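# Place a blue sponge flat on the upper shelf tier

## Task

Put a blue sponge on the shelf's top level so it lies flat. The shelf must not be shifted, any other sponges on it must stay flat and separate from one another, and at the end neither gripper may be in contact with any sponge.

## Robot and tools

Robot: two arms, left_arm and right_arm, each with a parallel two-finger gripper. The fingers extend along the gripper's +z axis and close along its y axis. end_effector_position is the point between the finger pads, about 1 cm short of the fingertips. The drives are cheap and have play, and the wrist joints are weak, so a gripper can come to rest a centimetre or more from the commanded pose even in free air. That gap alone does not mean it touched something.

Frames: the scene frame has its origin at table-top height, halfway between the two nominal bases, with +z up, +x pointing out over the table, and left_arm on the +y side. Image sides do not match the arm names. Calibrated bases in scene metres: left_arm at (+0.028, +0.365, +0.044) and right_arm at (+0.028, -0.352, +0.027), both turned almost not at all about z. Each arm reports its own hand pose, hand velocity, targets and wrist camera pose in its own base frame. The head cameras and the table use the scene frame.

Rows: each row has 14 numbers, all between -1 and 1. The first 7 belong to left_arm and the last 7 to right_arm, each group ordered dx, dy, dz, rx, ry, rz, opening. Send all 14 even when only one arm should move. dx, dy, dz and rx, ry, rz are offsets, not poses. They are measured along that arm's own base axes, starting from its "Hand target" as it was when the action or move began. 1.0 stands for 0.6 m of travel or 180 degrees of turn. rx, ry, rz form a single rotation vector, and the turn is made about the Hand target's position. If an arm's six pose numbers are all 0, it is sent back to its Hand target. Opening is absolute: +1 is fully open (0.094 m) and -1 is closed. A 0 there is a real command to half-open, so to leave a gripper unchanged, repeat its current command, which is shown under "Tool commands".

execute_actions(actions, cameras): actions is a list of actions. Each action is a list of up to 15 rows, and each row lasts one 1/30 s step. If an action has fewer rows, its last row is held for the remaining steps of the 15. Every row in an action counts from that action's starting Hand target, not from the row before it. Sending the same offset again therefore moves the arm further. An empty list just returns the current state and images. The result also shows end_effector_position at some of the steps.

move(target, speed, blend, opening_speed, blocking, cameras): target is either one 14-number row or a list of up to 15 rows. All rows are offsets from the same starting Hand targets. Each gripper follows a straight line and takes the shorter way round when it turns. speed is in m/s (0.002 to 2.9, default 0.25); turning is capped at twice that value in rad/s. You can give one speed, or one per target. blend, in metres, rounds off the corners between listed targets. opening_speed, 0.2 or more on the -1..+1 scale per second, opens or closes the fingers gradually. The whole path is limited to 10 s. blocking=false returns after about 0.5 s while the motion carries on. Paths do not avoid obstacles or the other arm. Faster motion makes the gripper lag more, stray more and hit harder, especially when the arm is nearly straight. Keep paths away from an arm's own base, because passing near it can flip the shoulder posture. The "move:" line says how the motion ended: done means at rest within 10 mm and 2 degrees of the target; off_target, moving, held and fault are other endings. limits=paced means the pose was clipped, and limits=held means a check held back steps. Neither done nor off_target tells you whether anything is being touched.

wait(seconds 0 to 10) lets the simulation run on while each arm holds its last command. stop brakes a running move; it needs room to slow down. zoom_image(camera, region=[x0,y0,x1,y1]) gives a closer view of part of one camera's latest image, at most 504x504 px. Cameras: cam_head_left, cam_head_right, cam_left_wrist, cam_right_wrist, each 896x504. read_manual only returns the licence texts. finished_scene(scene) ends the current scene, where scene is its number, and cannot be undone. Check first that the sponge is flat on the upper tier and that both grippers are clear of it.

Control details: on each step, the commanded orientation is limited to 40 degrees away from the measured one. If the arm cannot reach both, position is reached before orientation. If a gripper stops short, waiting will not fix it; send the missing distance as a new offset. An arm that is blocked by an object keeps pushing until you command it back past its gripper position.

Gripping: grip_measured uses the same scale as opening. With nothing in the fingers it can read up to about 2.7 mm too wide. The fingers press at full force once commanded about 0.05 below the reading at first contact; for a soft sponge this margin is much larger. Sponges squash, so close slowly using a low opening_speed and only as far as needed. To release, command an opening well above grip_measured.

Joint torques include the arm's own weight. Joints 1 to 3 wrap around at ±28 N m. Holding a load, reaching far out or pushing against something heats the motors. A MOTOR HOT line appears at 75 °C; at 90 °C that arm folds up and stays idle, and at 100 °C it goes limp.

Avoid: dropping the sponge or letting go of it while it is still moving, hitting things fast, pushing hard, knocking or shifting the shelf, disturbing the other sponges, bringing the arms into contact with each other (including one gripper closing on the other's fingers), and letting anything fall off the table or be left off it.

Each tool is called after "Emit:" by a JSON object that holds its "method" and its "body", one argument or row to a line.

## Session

Emit:
{"method": "execute_actions", "body": {
  "actions": []
}}

Scene clock: 0.00 s.
left_arm: end_effector_position=(+0.4037, +0.0232, +0.1015) grip_measured=+1.000 end_effector_quat_wxyz=(+0.592, -0.061, +0.803, -0.007) | right_arm: end_effector_position=(+0.4034, -0.0341, +0.1189) grip_measured=+1.000 end_effector_quat_wxyz=(+0.612, +0.054, +0.785, -0.084)
Joint positions: left_arm=[0.048 1.581 0.38 0.898 -0.015 -0.093 0.094] | right_arm=[0 1.563 0.378 0.94 0.199 -0.019 0.094]
Joint velocities: within noise
Joint torques (N m): no reading
Motor temperatures (°C): left_arm=[26 27 28 25 24 27 28] | right_arm=[27 29 26 27 27 28 28]
Heat: left arm: 28 °C; right arm: 29 °C.
Hand target: left_arm +0.4088, +0.0243, +0.1166; +0.610, -0.060, +0.790, -0.004 | right_arm +0.4078, -0.0355, +0.1345; +0.629, +0.060, +0.770, -0.083
Tool commands: left_gripper/opening=+1.0 right_gripper/opening=+1.0

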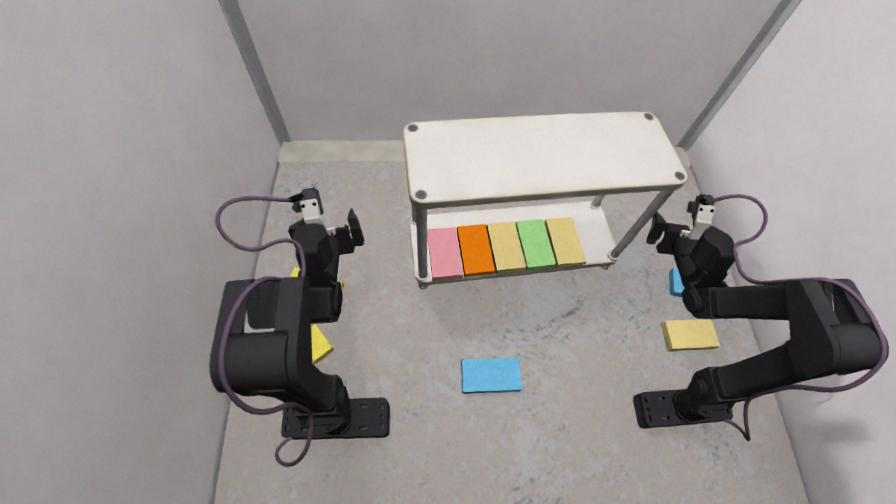

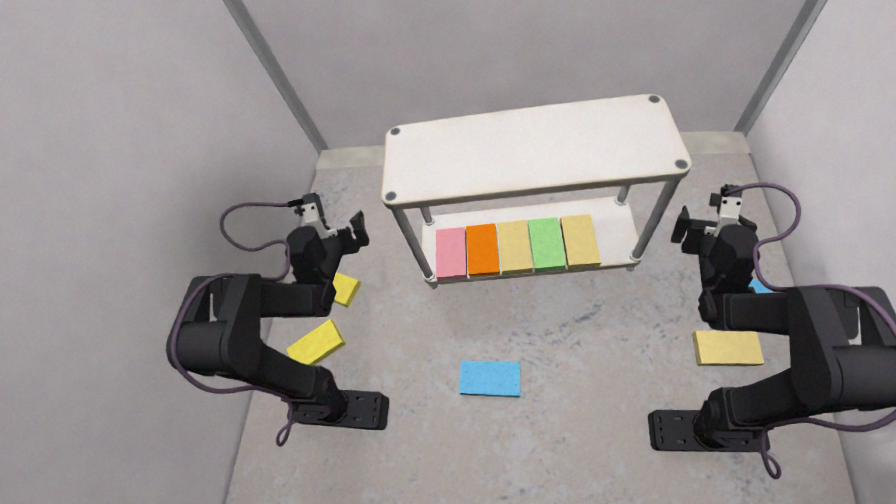

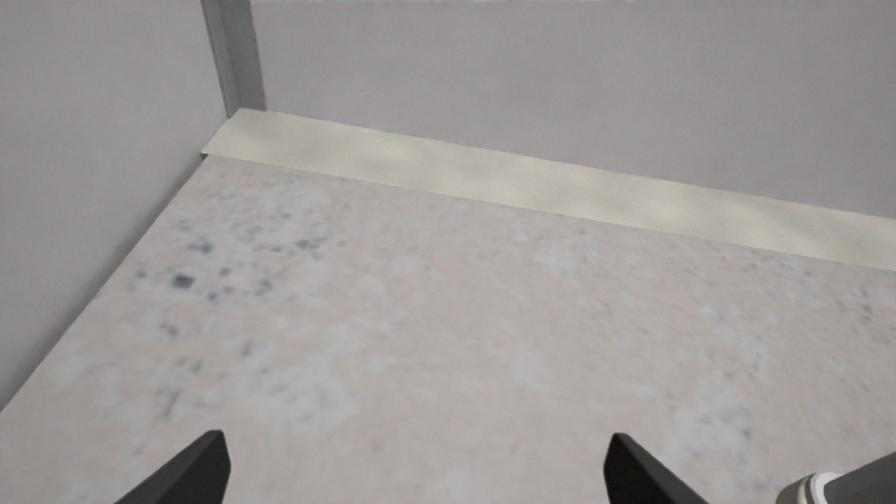

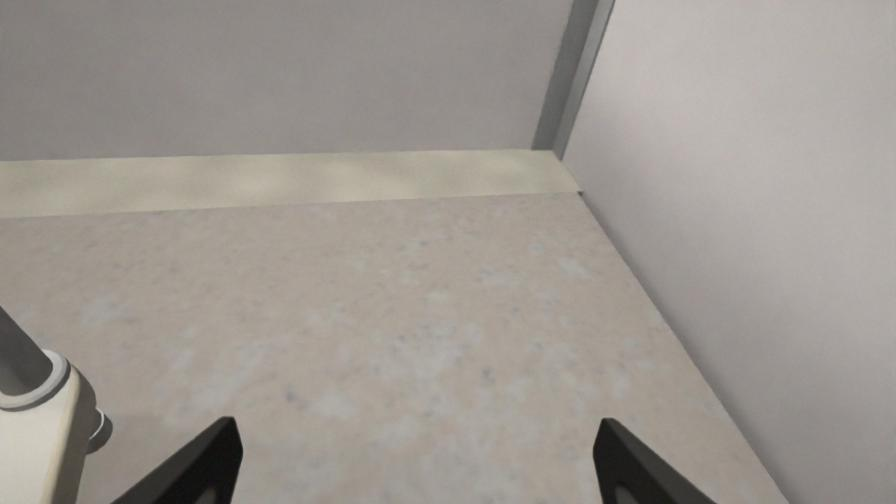

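Emit:
{"method": "zoom_image", "body": {
  "camera": "cam_head_left",
  "region": [390, 100, 710, 300]
}}

Emit:
{"method": "zoom_image", "body": {
  "camera": "cam_head_left",
  "region": [440, 340, 540, 410]
}}

Emit:
{"method": "zoom_image", "body": {
  "camera": "cam_head_right",
  "region": [370, 80, 710, 300]
}}

Emit:
{"method": "zoom_image", "body": {
  "camera": "cam_head_right",
  "region": [440, 340, 540, 410]
}}

Scaled by 1.575 from the camera's 896x504 image, which has a finer 1280x720 frame.

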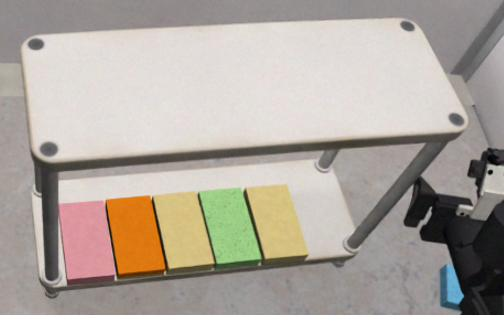

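Scaled by 5.040 from the camera's 896x504 image, which has a finer 1280x720 frame.

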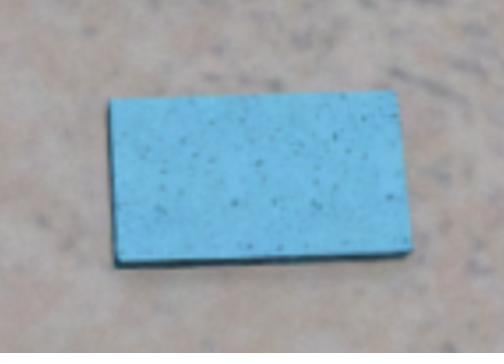

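Scaled by 1.482 from the camera's 896x504 image, which has a finer 1280x720 frame.

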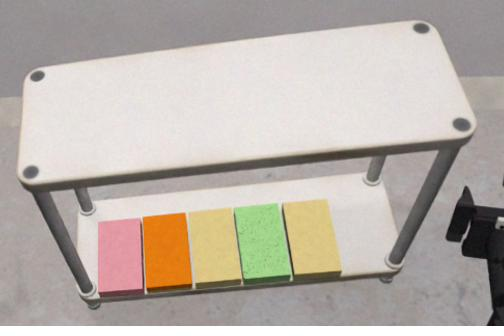

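Scaled by 5.040 from the camera's 896x504 image, which has a finer 1280x720 frame.

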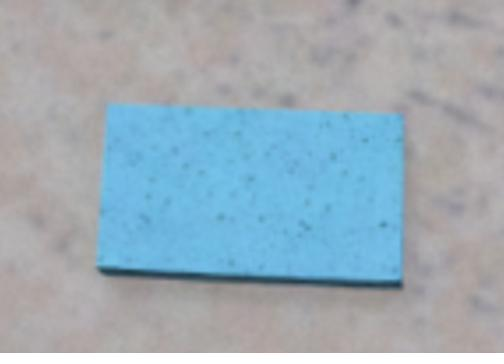

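Emit:
{"method": "move", "body": {
  "target": [
    [-0.2313, -0.2072, 0.089, 0.074, 0.06, -0.2613, 0.8, 0, 0, 0, 0, 0, 0, 1.0],
    [-0.5463, -0.4855, -0.0443, 0.1479, 0.1201, -0.5226, 0.8, 0, 0, 0, 0, 0, 0, 1.0]
  ],
  "speed": 0.25,
  "blend": [0.05, 0]
}}

Scene clock: 7.77 s.
left_arm: end_effector_position=(+0.0716, -0.2506, +0.0713) grip_measured=+0.802 end_effector_quat_wxyz=(+0.232, +0.658, +0.667, -0.261) | right_arm: end_effector_position=(+0.4034, -0.0341, +0.1189) grip_measured=+1.000 end_effector_quat_wxyz=(+0.612, +0.054, +0.785, -0.084)
Joint positions: left_arm=[-1.051 0.98 0.438 -0.4 0.363 0.387 0.085] | right_arm=[0 1.563 0.378 0.94 0.199 -0.019 0.094]
Joint velocities: within noise
Joint torques (N m): left_arm=[-0.42 -0.46 7.65 1.7 0.1 -0.09] | right_arm=[-0.09 -5.96 5.04 2.25 -0.01 0]
Motor temperatures (°C): left_arm=[26 27 29 27 24 27 28] | right_arm=[27 31 27 30 27 28 28]
Heat: left arm: 29 °C; right arm: 31 °C.
Hand target: left_arm +0.0810, -0.2670, +0.0900; +0.270, +0.655, +0.652, -0.270 | right_arm +0.4078, -0.0355, +0.1345; +0.629, +0.060, +0.770, -0.083
Off the commanded pose: left_arm 0.027 m, 5 deg | right_arm 0.016 m, 3 deg.
move: off_target (left_arm, right_arm)

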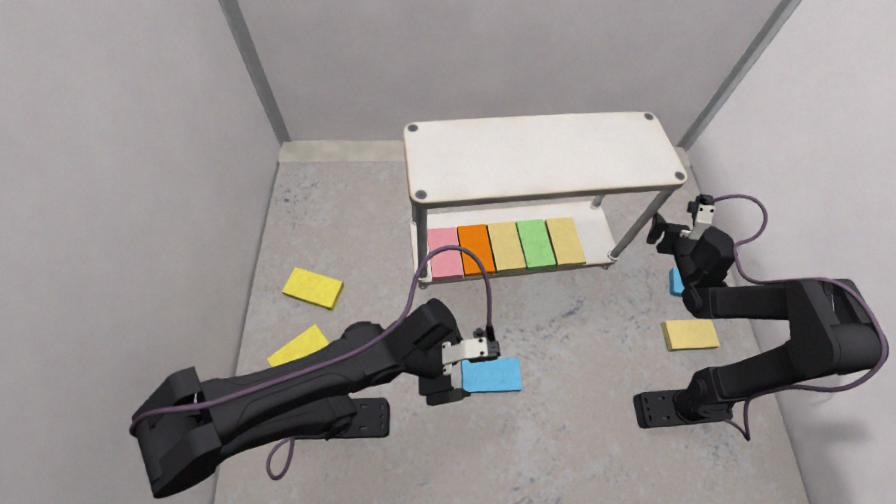

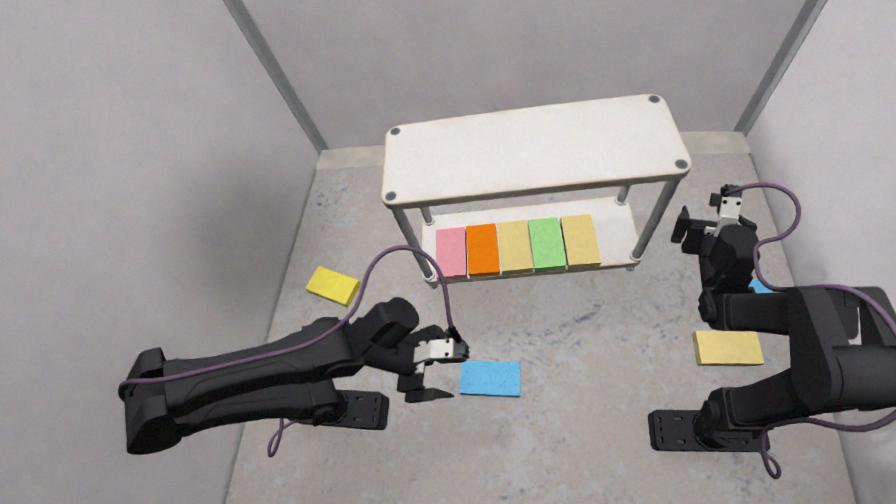

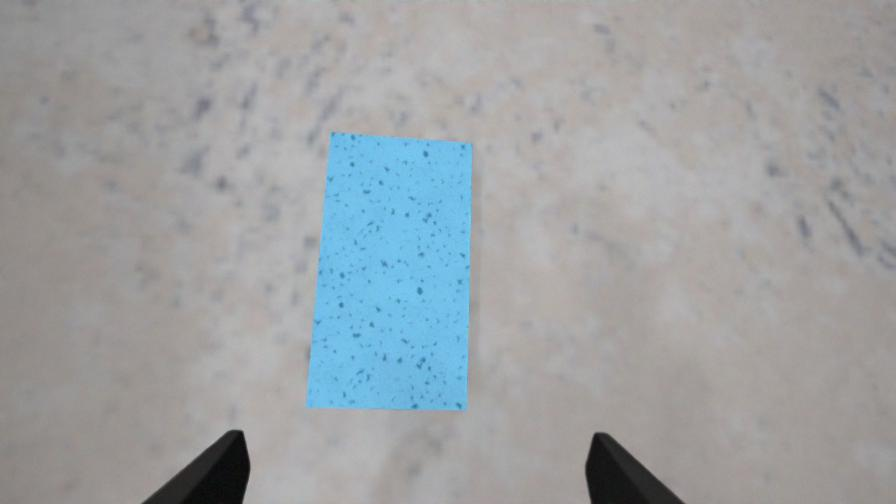

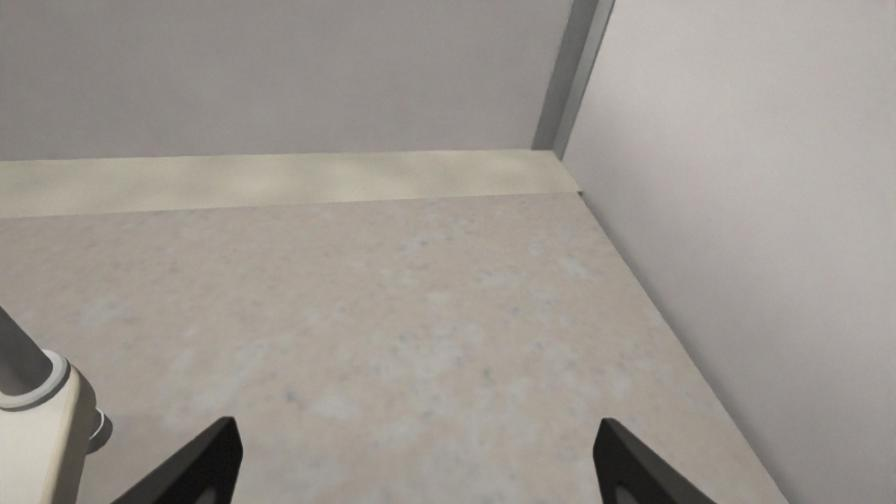

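Emit:
{"method": "move", "body": {
  "target": [0.0088, -0.0973, -0.1183, 0, -0.0111, 0.0111, 0.8, 0, 0, 0, 0, 0, 0, 1.0],
  "speed": 0.12,
  "cameras": ["cam_left_wrist", "cam_head_left"]
}}

Scene clock: 11.20 s.
left_arm: end_effector_position=(+0.0886, -0.3205, +0.0163) grip_measured=+0.802 end_effector_quat_wxyz=(+0.271, +0.651, +0.666, -0.245) | right_arm: end_effector_position=(+0.4034, -0.0341, +0.1189) grip_measured=+1.000 end_effector_quat_wxyz=(+0.612, +0.054, +0.785, -0.084)
Joint positions: left_arm=[-1.189 1.472 0.427 0.197 0.215 0.277 0.085] | right_arm=[0 1.563 0.378 0.94 0.199 -0.019 0.094]
Joint velocities: within noise
Joint torques (N m): left_arm=[-0.51 -2.91 3.08 1.85 0.01 -0.08] | right_arm=[-0.09 -5.96 5.05 2.25 -0.01 0]
Motor temperatures (°C): left_arm=[26 27 29 27 24 27 28] | right_arm=[27 31 27 31 27 28 28]
Heat: left arm: 29 °C; right arm: 31 °C.
Hand target: left_arm +0.0863, -0.3254, +0.0191; +0.286, +0.648, +0.659, -0.254 | right_arm +0.4078, -0.0355, +0.1345; +0.629, +0.060, +0.770, -0.083
Off the commanded pose: left_arm 0.006 m, 2 deg | right_arm 0.016 m, 3 deg.
move: off_target (right_arm)
Images, in order (width x height): cam_head_left 896x504, cam_left_wrist 896x504.

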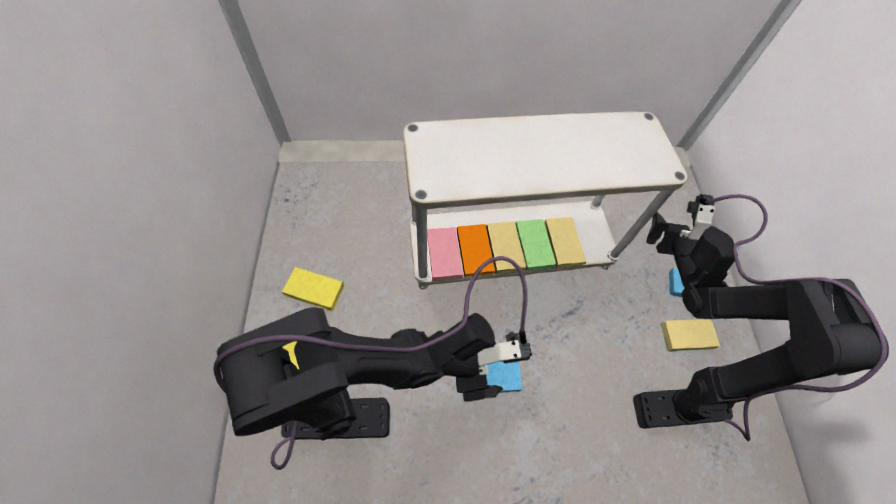

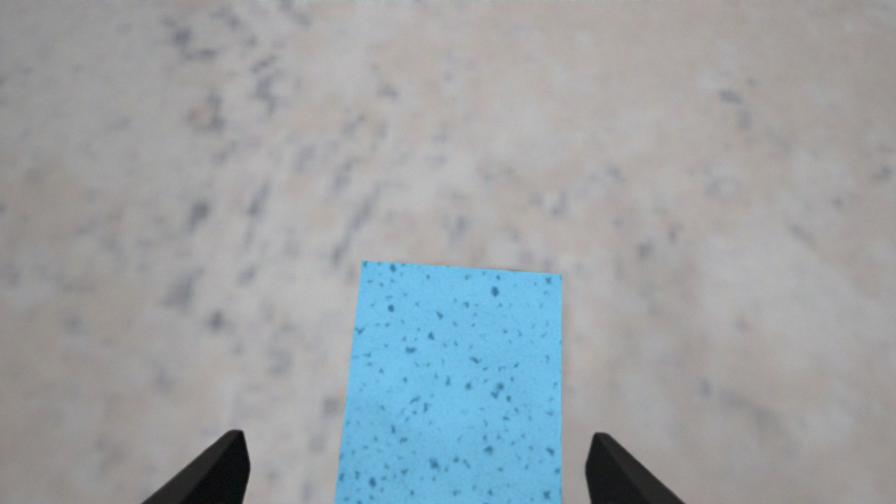

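Emit:
{"method": "move", "body": {
  "target": [
    [-0.0133, 0.005, -0.03, 0, 0.0083, -0.0222, 0.8, 0, 0, 0, 0, 0, 0, 1.0],
    [-0.0133, 0.005, -0.0655, 0, 0.0083, -0.0222, 0.8, 0, 0, 0, 0, 0, 0, 1.0]
  ],
  "speed": 0.08,
  "cameras": ["cam_left_wrist", "cam_head_left"]
}}

Scene clock: 14.13 s.
left_arm: end_effector_position=(+0.0780, -0.3169, -0.0261) grip_measured=+0.802 end_effector_quat_wxyz=(+0.254, +0.671, +0.648, -0.255) | right_arm: end_effector_position=(+0.4034, -0.0341, +0.1189) grip_measured=+1.000 end_effector_quat_wxyz=(+0.612, +0.054, +0.785, -0.084)
Joint positions: left_arm=[-1.189 1.673 0.363 0.435 0.264 0.32 0.085] | right_arm=[0 1.563 0.378 0.94 0.199 -0.019 0.094]
Joint velocities: within noise
Joint torques (N m): left_arm=[0.46 -3.38 2.43 1.83 0.33 0.03] | right_arm=[-0.09 -5.96 5.05 2.25 -0.01 0]
Motor temperatures (°C): left_arm=[26 27 29 28 24 27 28] | right_arm=[27 31 27 32 27 28 28]
Heat: left arm: 29 °C; right arm: 32 °C.
Hand target: left_arm +0.0783, -0.3224, -0.0202; +0.268, +0.667, +0.639, -0.272 | right_arm +0.4078, -0.0355, +0.1345; +0.629, +0.060, +0.770, -0.083
Off the commanded pose: left_arm 0.008 m, 3 deg | right_arm 0.016 m, 3 deg.
move: off_target (left_arm, right_arm)
Images, in order (width x height): cam_head_left 896x504, cam_left_wrist 896x504.

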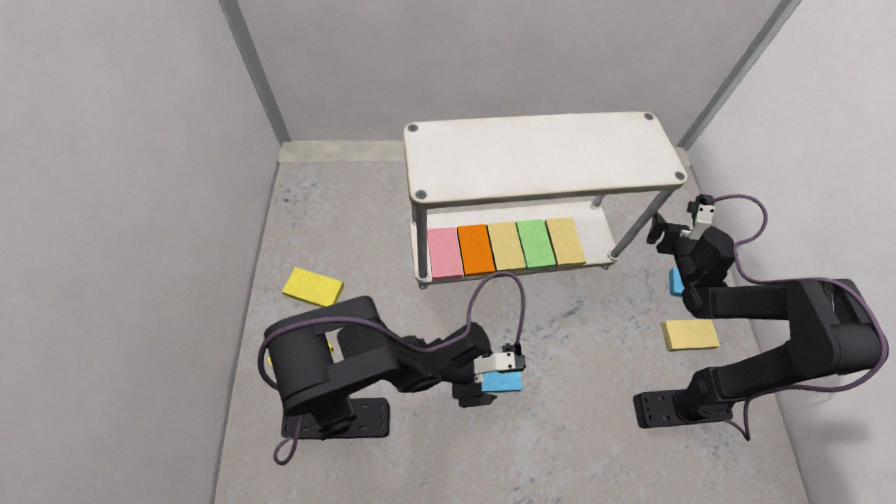

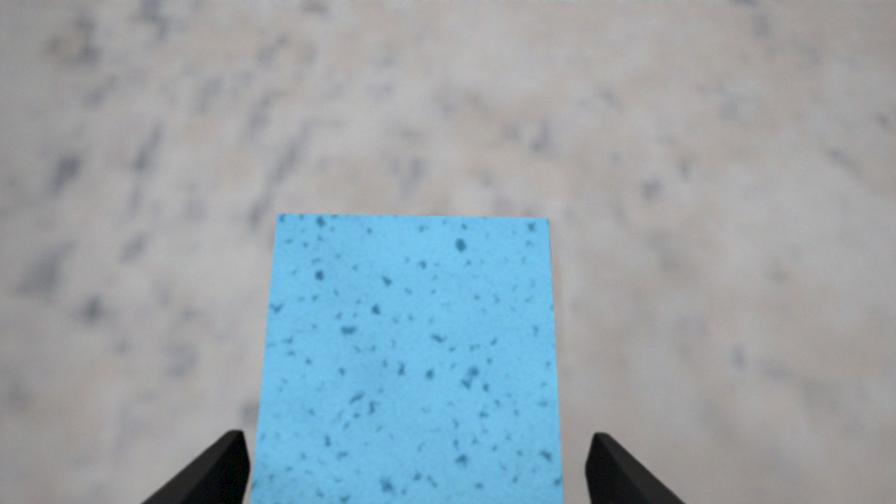

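Emit:
{"method": "move", "body": {
  "target": [0, 0, 0, 0, 0, 0, 0.22, 0, 0, 0, 0, 0, 0, 1.0],
  "speed": 0.05,
  "opening_speed": 0.35,
  "cameras": ["cam_left_wrist"]
}}

Scene clock: 16.57 s.
left_arm: end_effector_position=(+0.0777, -0.3176, -0.0256) grip_measured=+0.350 end_effector_quat_wxyz=(+0.255, +0.671, +0.648, -0.257) | right_arm: end_effector_position=(+0.4034, -0.0341, +0.1189) grip_measured=+1.000 end_effector_quat_wxyz=(+0.612, +0.054, +0.785, -0.084)
Joint positions: left_arm=[-1.189 1.673 0.363 0.438 0.267 0.318 0.063] | right_arm=[0 1.563 0.378 0.94 0.199 -0.019 0.094]
Joint velocities: within noise
Joint torques (N m): left_arm=[0.44 -3.34 2.37 1.79 0.32 0.03] | right_arm=[-0.1 -5.96 5.04 2.25 -0.01 0]
Motor temperatures (°C): left_arm=[26 27 29 28 24 27 28] | right_arm=[27 31 27 32 27 28 28]
Heat: left arm: 29 °C; right arm: 32 °C.
Hand target: left_arm +0.0783, -0.3224, -0.0202; +0.268, +0.667, +0.639, -0.272 | right_arm +0.4078, -0.0355, +0.1345; +0.629, +0.060, +0.770, -0.083
Off the commanded pose: left_arm 0.007 m, 3 deg | right_arm 0.016 m, 3 deg.
move: off_target (left_arm, right_arm)
Images, in order (width x height): cam_left_wrist 896x504.

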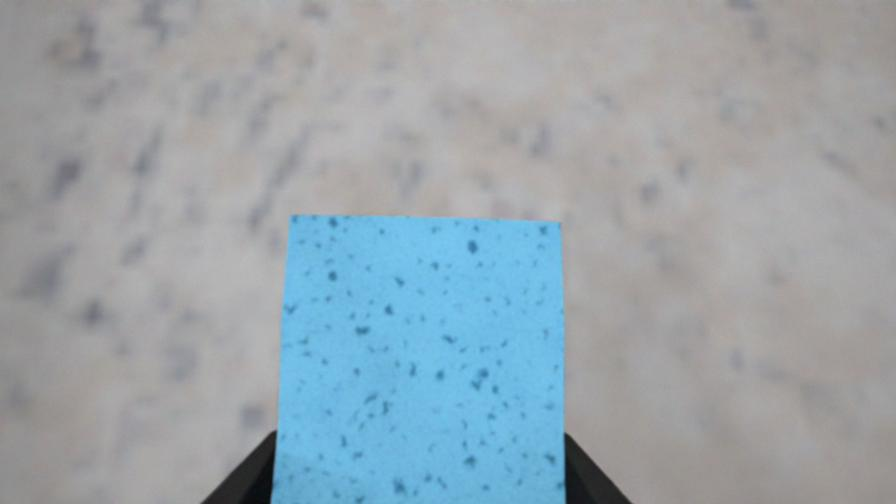

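Emit:
{"method": "move", "body": {
  "target": [
    [0, 0, 0.1333, 0, 0, 0, 0.22, 0, 0, 0, 0, 0, 0, 1.0],
    [0.1028, 0.054, 0.4503, 0, 0, 0.1203, 0.22, 0, 0, 0, 0, 0, 0, 1.0],
    [0.1695, 0.1207, 0.6753, 0, 0, 0.2314, 0.22, 0, 0, 0, 0, 0, 0, 1.0]
  ],
  "speed": 0.18,
  "blend": [0.02, 0.04, 0]
}}

Scene clock: 22.97 s.
left_arm: end_effector_position=(+0.1776, -0.2601, +0.3733) grip_measured=+0.348 end_effector_quat_wxyz=(+0.337, +0.411, +0.831, -0.164) | right_arm: end_effector_position=(+0.4034, -0.0341, +0.1189) grip_measured=+1.000 end_effector_quat_wxyz=(+0.612, +0.054, +0.785, -0.084)
Joint positions: left_arm=[-1.016 1.349 1.881 -1.337 -0.073 -0.068 0.063] | right_arm=[0 1.563 0.378 0.94 0.199 -0.019 0.094]
Joint velocities: within noise
Joint torques (N m): left_arm=[0.55 -2.17 7.77 1.09 -0.18 -0.08] | right_arm=[-0.1 -5.96 5.05 2.25 -0.01 0.01]
Motor temperatures (°C): left_arm=[26 27 30 28 24 27 28] | right_arm=[27 32 27 33 27 28 28]
Heat: left arm: 30 °C; right arm: 33 °C.
Hand target: left_arm +0.1800, -0.2500, +0.3849; +0.348, +0.396, +0.835, -0.159 | right_arm +0.4078, -0.0355, +0.1345; +0.629, +0.060, +0.770, -0.083
Off the commanded pose: left_arm 0.016 m, 2 deg | right_arm 0.016 m, 3 deg.
move: off_target (left_arm, right_arm)

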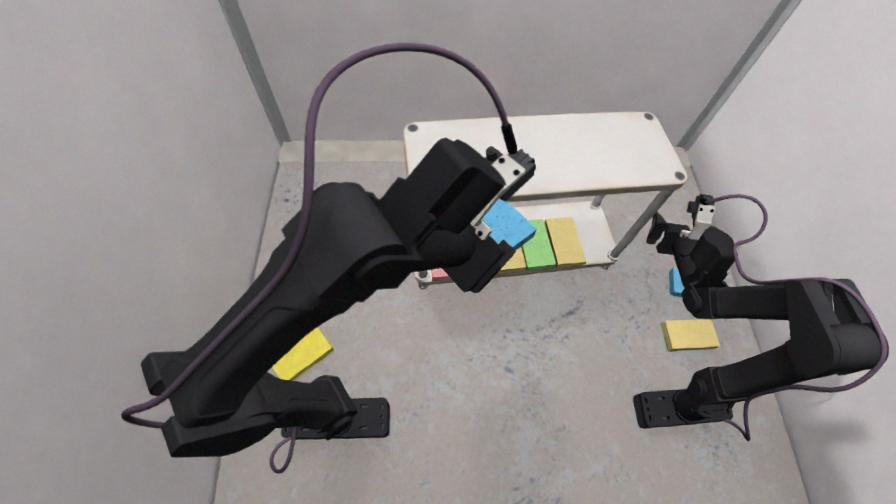

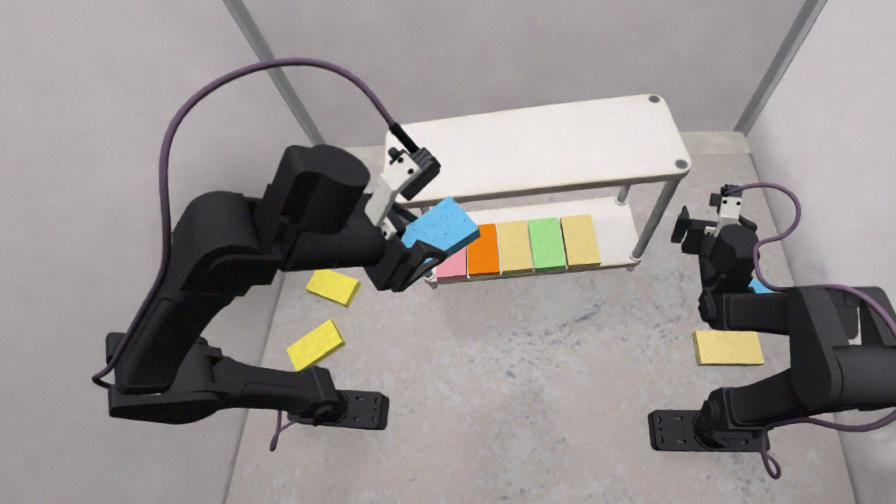

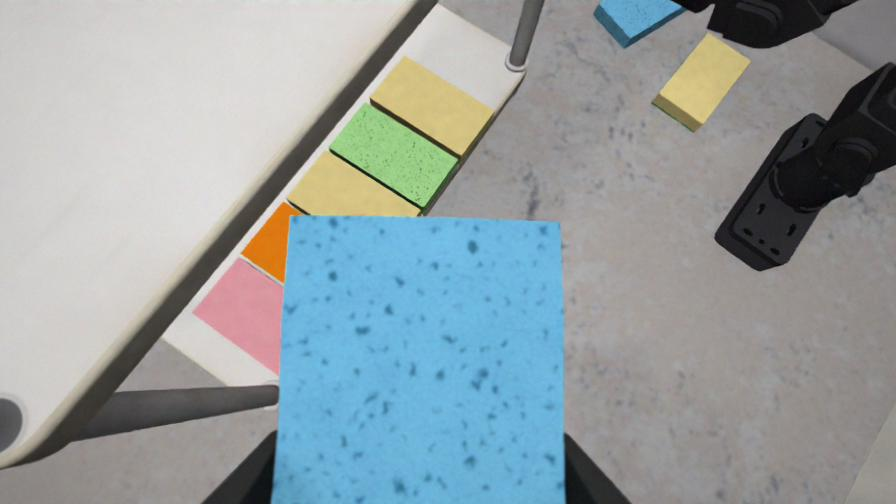

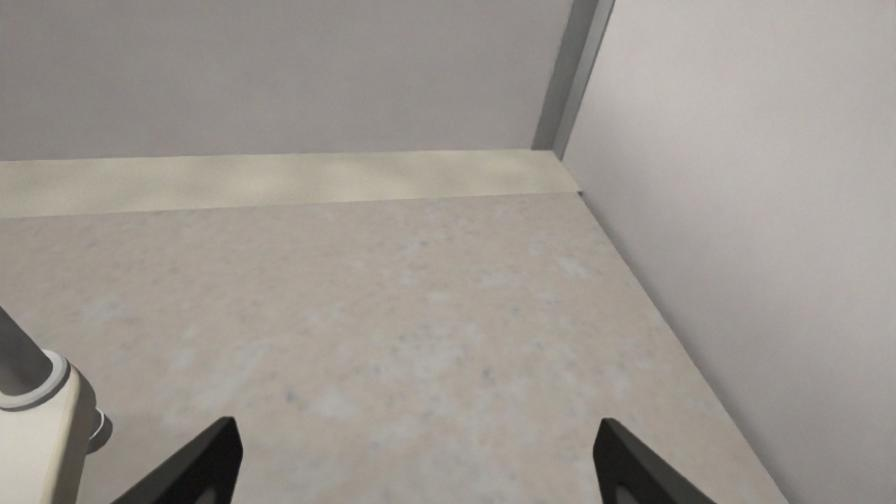

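Emit:
{"method": "move", "body": {
  "target": [0.3192, 0.016, -0.0065, 0, 0, 0.0956, 0.22, 0, 0, 0, 0, 0, 0, 1.0],
  "speed": 0.14
}}

Scene clock: 25.47 s.
left_arm: end_effector_position=(+0.3773, -0.2406, +0.3698) grip_measured=+0.348 end_effector_quat_wxyz=(+0.362, +0.262, +0.889, -0.099) | right_arm: end_effector_position=(+0.4034, -0.0341, +0.1189) grip_measured=+1.000 end_effector_quat_wxyz=(+0.612, +0.054, +0.785, -0.084)
Joint positions: left_arm=[-0.576 1.857 2.392 -1.337 -0.015 0.002 0.063] | right_arm=[0 1.563 0.378 0.94 0.199 -0.019 0.094]
Joint velocities: within noise
Joint torques (N m): left_arm=[0.29 -6.05 7.8 1.13 0.06 -0.02] | right_arm=[-0.1 -5.96 5.05 2.25 -0.01 0]
Motor temperatures (°C): left_arm=[26 28 30 28 24 27 28] | right_arm=[27 32 28 34 27 28 28]
Heat: left arm: 30 °C; right arm: 34 °C.
Hand target: left_arm +0.3715, -0.2404, +0.3810; +0.368, +0.267, +0.885, -0.105 | right_arm +0.4078, -0.0355, +0.1345; +0.629, +0.060, +0.770, -0.083
Off the commanded pose: left_arm 0.013 m, 1 deg | right_arm 0.016 m, 3 deg.
move: off_target (left_arm, right_arm)

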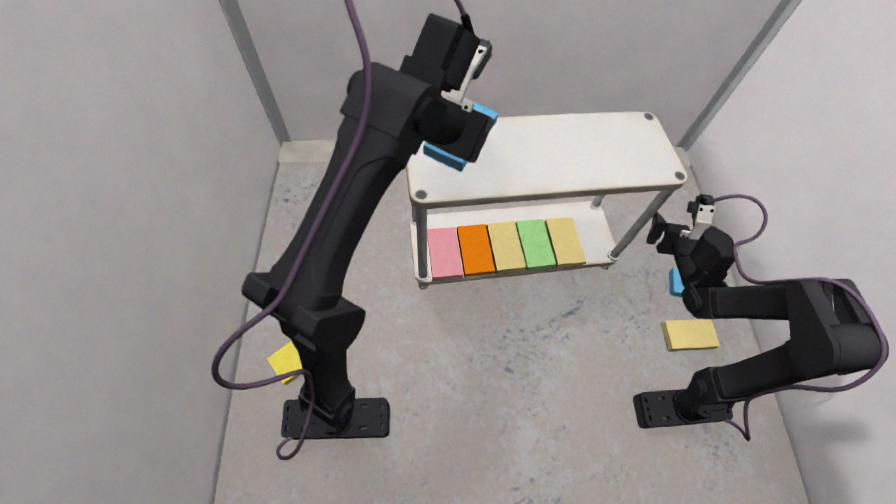

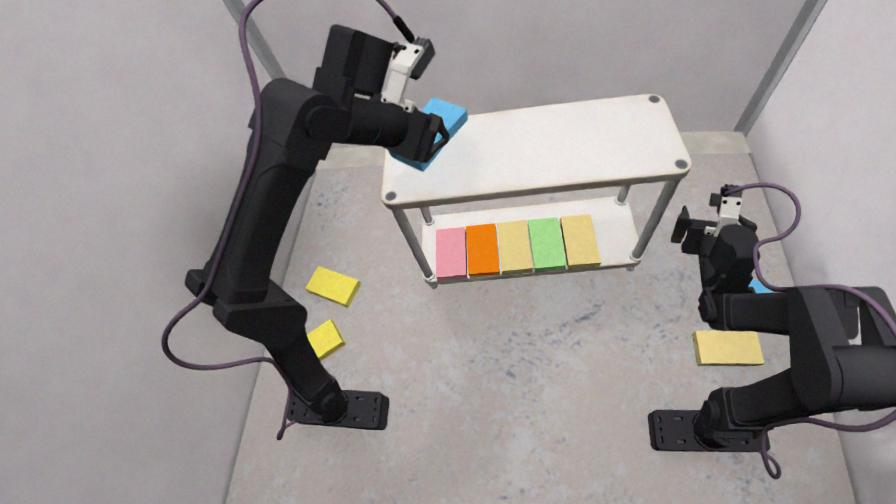

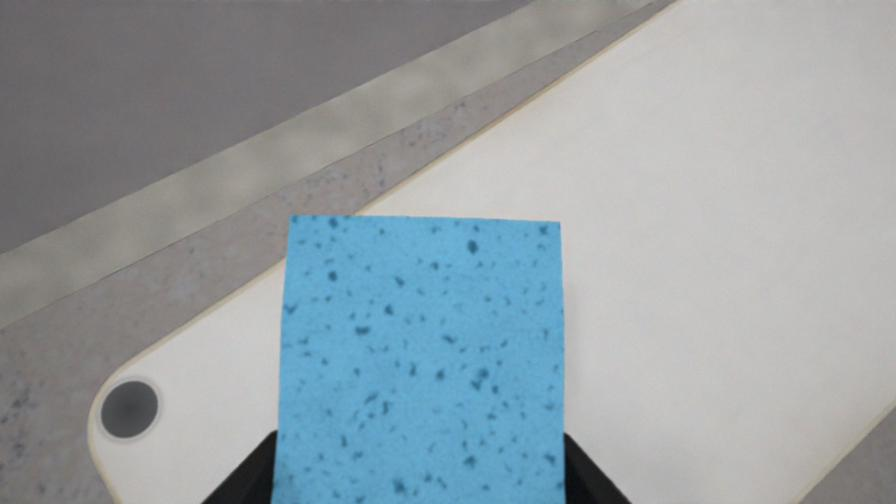

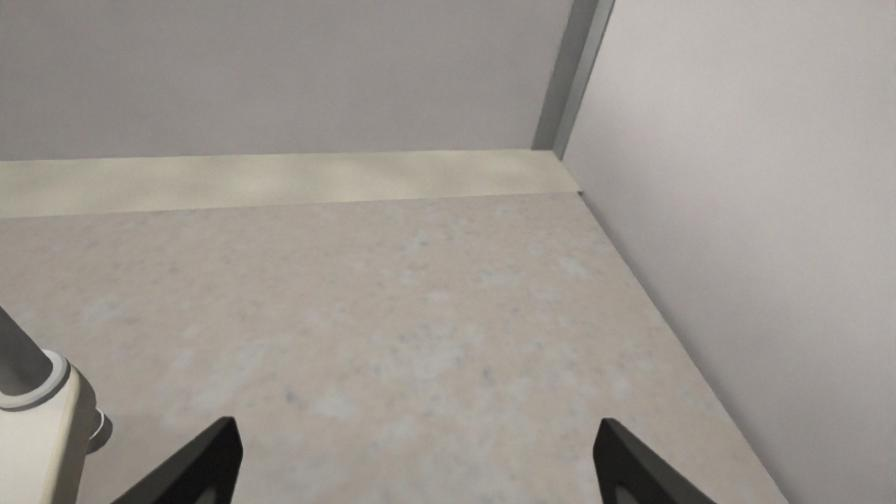

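Emit:
{"method": "move", "body": {
  "target": [0.004, -0.0025, -0.0417, -0.00926, -0.01452, 0, 0.22, 0, 0, 0, 0, 0, 0, 1.0],
  "speed": 0.04,
  "cameras": ["cam_left_wrist", "cam_head_right"]
}}

Scene clock: 28.77 s.
left_arm: end_effector_position=(+0.3748, -0.2397, +0.3325) grip_measured=+0.348 end_effector_quat_wxyz=(+0.352, +0.263, +0.893, -0.098) | right_arm: end_effector_position=(+0.4034, -0.0341, +0.1189) grip_measured=+1.000 end_effector_quat_wxyz=(+0.612, +0.054, +0.785, -0.084)
Joint positions: left_arm=[-0.576 1.736 2.064 -1.151 -0.012 0.002 0.063] | right_arm=[0 1.563 0.378 0.94 0.199 -0.019 0.094]
Joint velocities: within noise
Joint torques (N m): left_arm=[0.28 -8.96 3.85 1.93 0.06 0.01] | right_arm=[-0.09 -5.96 5.04 2.25 -0.01 0]
Motor temperatures (°C): left_arm=[26 28 30 28 24 27 28] | right_arm=[27 32 28 34 27 28 28]
Heat: left arm: 30 °C; right arm: 34 °C.
Hand target: left_arm +0.3739, -0.2419, +0.3560; +0.391, +0.264, +0.874, -0.112 | right_arm +0.4078, -0.0355, +0.1345; +0.629, +0.060, +0.770, -0.083
Off the commanded pose: left_arm 0.024 m, 5 deg | right_arm 0.016 m, 3 deg.
move: off_target (left_arm, right_arm)
Images, in order (width x height): cam_head_right 896x504, cam_left_wrist 896x504.

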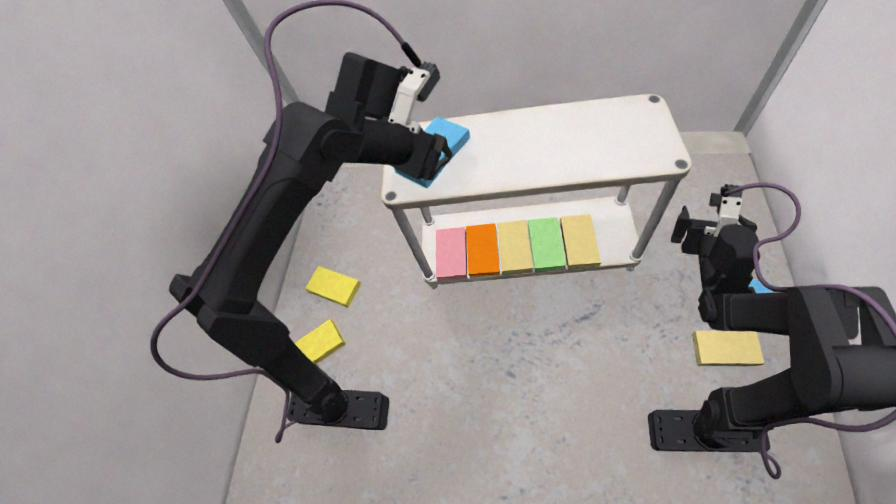

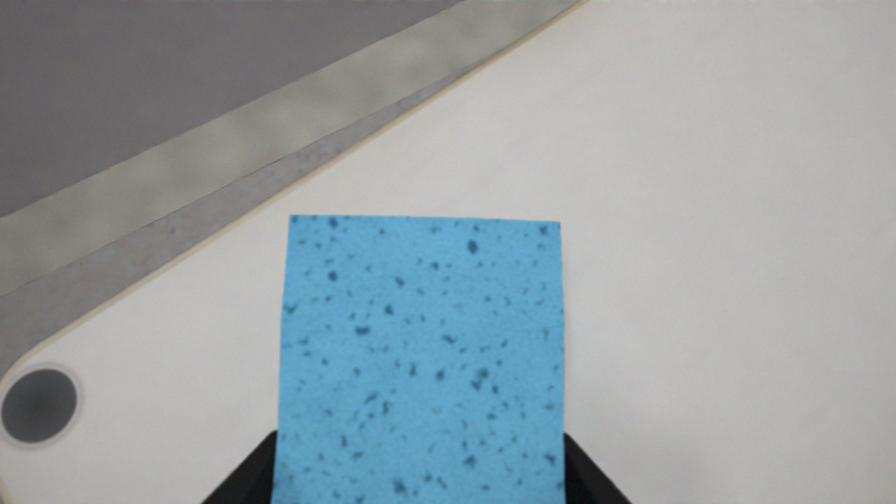

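Emit:
{"method": "move", "body": {
  "target": [0, 0, -0.005, 0.0013, 0.0021, 0, 0.22, 0, 0, 0, 0, 0, 0, 1.0],
  "speed": 0.03,
  "cameras": ["cam_left_wrist", "cam_head_right"]
}}

Scene clock: 30.37 s.
left_arm: end_effector_position=(+0.3749, -0.2397, +0.3310) grip_measured=+0.348 end_effector_quat_wxyz=(+0.350, +0.264, +0.893, -0.098) | right_arm: end_effector_position=(+0.4034, -0.0341, +0.1189) grip_measured=+1.000 end_effector_quat_wxyz=(+0.612, +0.054, +0.785, -0.084)
Joint positions: left_arm=[-0.576 1.736 2.059 -1.15 -0.012 0.002 0.063] | right_arm=[0 1.563 0.378 0.94 0.199 -0.019 0.094]
Joint velocities: within noise
Joint torques (N m): left_arm=[0.34 -8.94 3.82 1.88 0.06 0] | right_arm=[-0.09 -5.96 5.05 2.25 -0.01 0]
Motor temperatures (°C): left_arm=[26 28 30 28 24 27 29] | right_arm=[27 32 28 34 27 28 28]
Heat: left arm: 30 °C; right arm: 34 °C.
Hand target: left_arm +0.3739, -0.2419, +0.3530; +0.388, +0.264, +0.876, -0.111 | right_arm +0.4078, -0.0355, +0.1345; +0.629, +0.060, +0.770, -0.083
Off the commanded pose: left_arm 0.022 m, 5 deg | right_arm 0.016 m, 3 deg.
move: off_target (left_arm, right_arm)
Images, in order (width x height): cam_head_right 896x504, cam_left_wrist 896x504.

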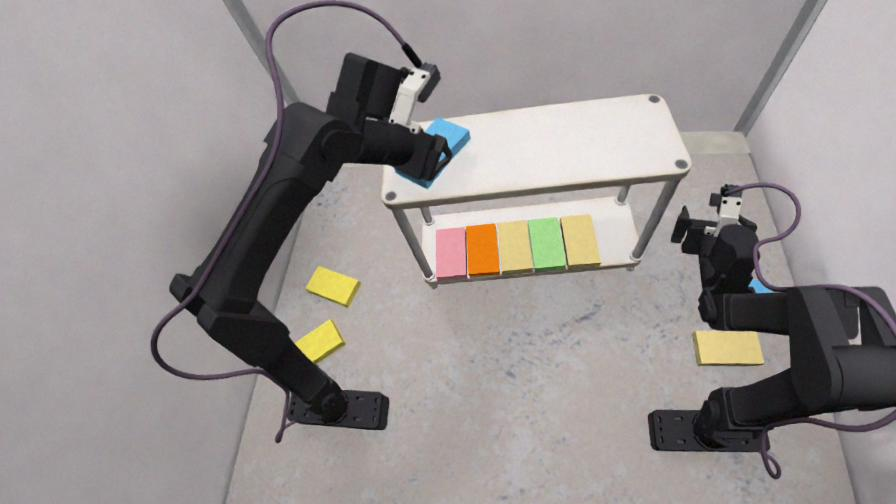

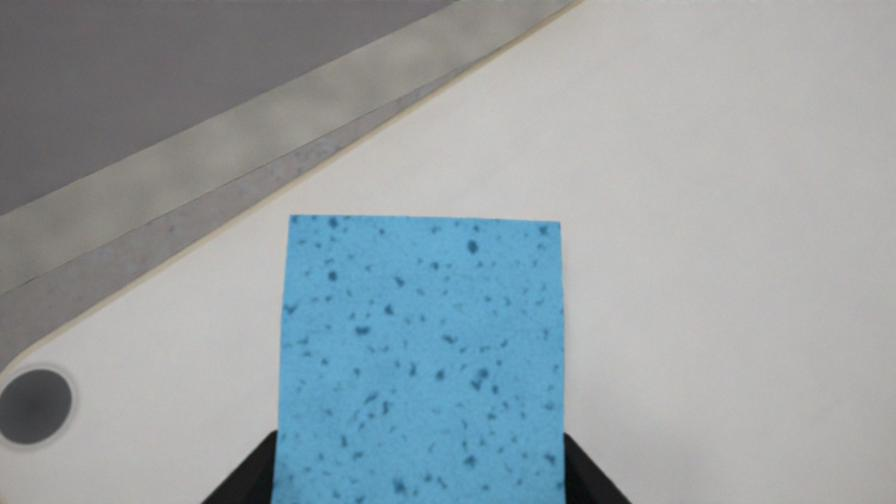

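Emit:
{"method": "move", "body": {
  "target": [0, 0, -0.005, 0.0008, 0.0012, 0, 0.22, 0, 0, 0, 0, 0, 0, 1.0],
  "speed": 0.03,
  "cameras": ["cam_left_wrist"]
}}

Scene clock: 31.77 s.
left_arm: end_effector_position=(+0.3754, -0.2401, +0.3312) grip_measured=+0.348 end_effector_quat_wxyz=(+0.354, +0.263, +0.892, -0.099) | right_arm: end_effector_position=(+0.4034, -0.0341, +0.1189) grip_measured=+1.000 end_effector_quat_wxyz=(+0.612, +0.054, +0.785, -0.084)
Joint positions: left_arm=[-0.576 1.73 2.047 -1.136 -0.012 0.002 0.063] | right_arm=[0 1.563 0.378 0.94 0.199 -0.019 0.094]
Joint velocities: within noise
Joint torques (N m): left_arm=[0.29 -8.75 3.63 1.84 0.04 0] | right_arm=[-0.09 -5.97 5.04 2.25 -0.01 0]
Motor temperatures (°C): left_arm=[26 28 30 28 24 27 29] | right_arm=[27 32 28 35 27 28 28]
Heat: left arm: 30 °C; right arm: 35 °C.
Hand target: left_arm +0.3739, -0.2419, +0.3500; +0.386, +0.264, +0.877, -0.111 | right_arm +0.4078, -0.0355, +0.1345; +0.629, +0.060, +0.770, -0.083
Off the commanded pose: left_arm 0.019 m, 4 deg | right_arm 0.016 m, 3 deg.
move: off_target (left_arm, right_arm)
Images, in order (width x height): cam_left_wrist 896x504.

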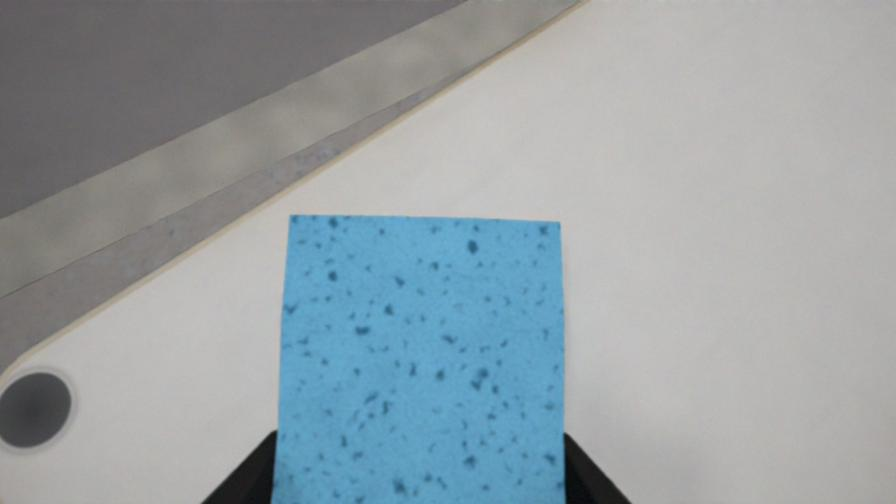

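Emit:
{"method": "move", "body": {
  "target": [0, 0, 0, 0, 0, 0, 0.75, 0, 0, 0, 0, 0, 0, 1.0],
  "speed": 0.03,
  "opening_speed": 0.4,
  "cameras": ["cam_left_wrist", "cam_head_right"]
}}

Scene clock: 33.87 s.
left_arm: end_effector_position=(+0.3752, -0.2403, +0.3312) grip_measured=+0.748 end_effector_quat_wxyz=(+0.354, +0.264, +0.892, -0.099) | right_arm: end_effector_position=(+0.4034, -0.0341, +0.1189) grip_measured=+1.000 end_effector_quat_wxyz=(+0.612, +0.054, +0.785, -0.084)
Joint positions: left_arm=[-0.576 1.73 2.047 -1.136 -0.01 0.004 0.082] | right_arm=[0 1.563 0.378 0.94 0.199 -0.019 0.094]
Joint velocities: within noise
Joint torques (N m): left_arm=[0.28 -8.75 3.69 1.84 0.08 -0.01] | right_arm=[-0.1 -5.94 5.05 2.25 -0.01 0]
Motor temperatures (°C): left_arm=[26 29 30 29 24 27 29] | right_arm=[27 32 28 35 27 28 28]
Heat: left arm: 30 °C; right arm: 35 °C.
Hand target: left_arm +0.3739, -0.2419, +0.3500; +0.386, +0.264, +0.877, -0.111 | right_arm +0.4078, -0.0355, +0.1345; +0.629, +0.060, +0.770, -0.083
Off the commanded pose: left_arm 0.019 m, 4 deg | right_arm 0.016 m, 3 deg.
move: off_target (left_arm, right_arm)
Images, in order (width x height): cam_head_right 896x504, cam_left_wrist 896x504.

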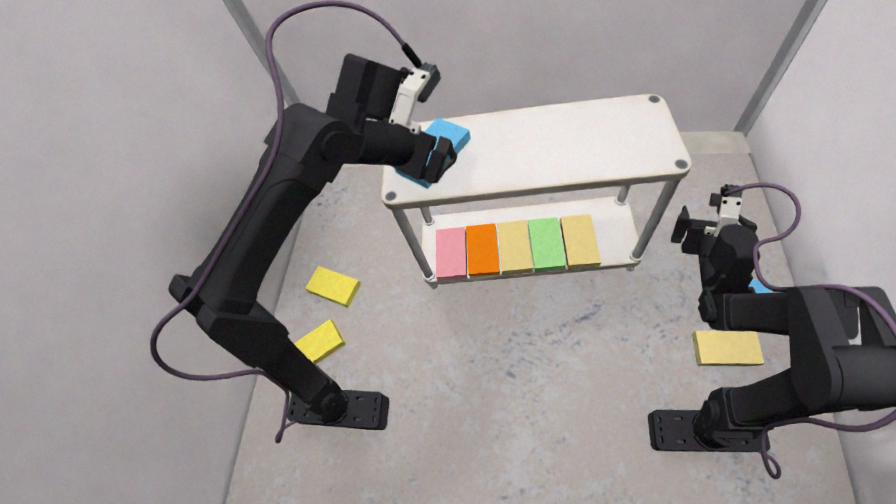

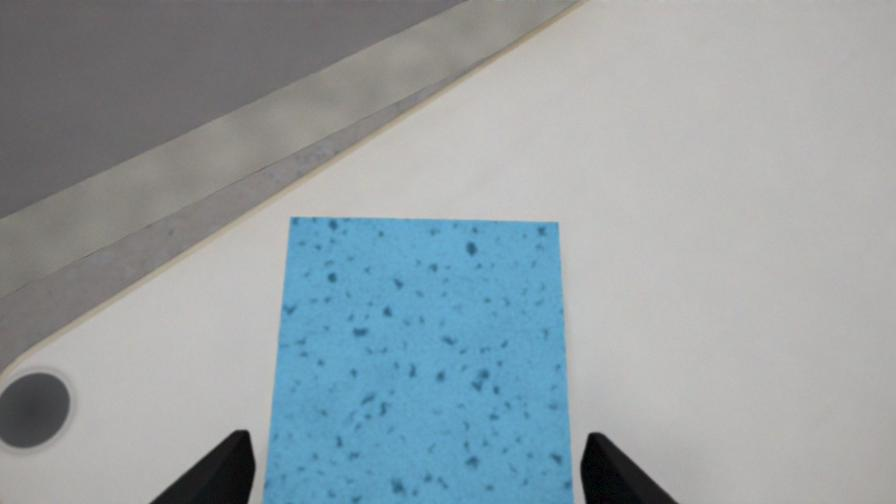

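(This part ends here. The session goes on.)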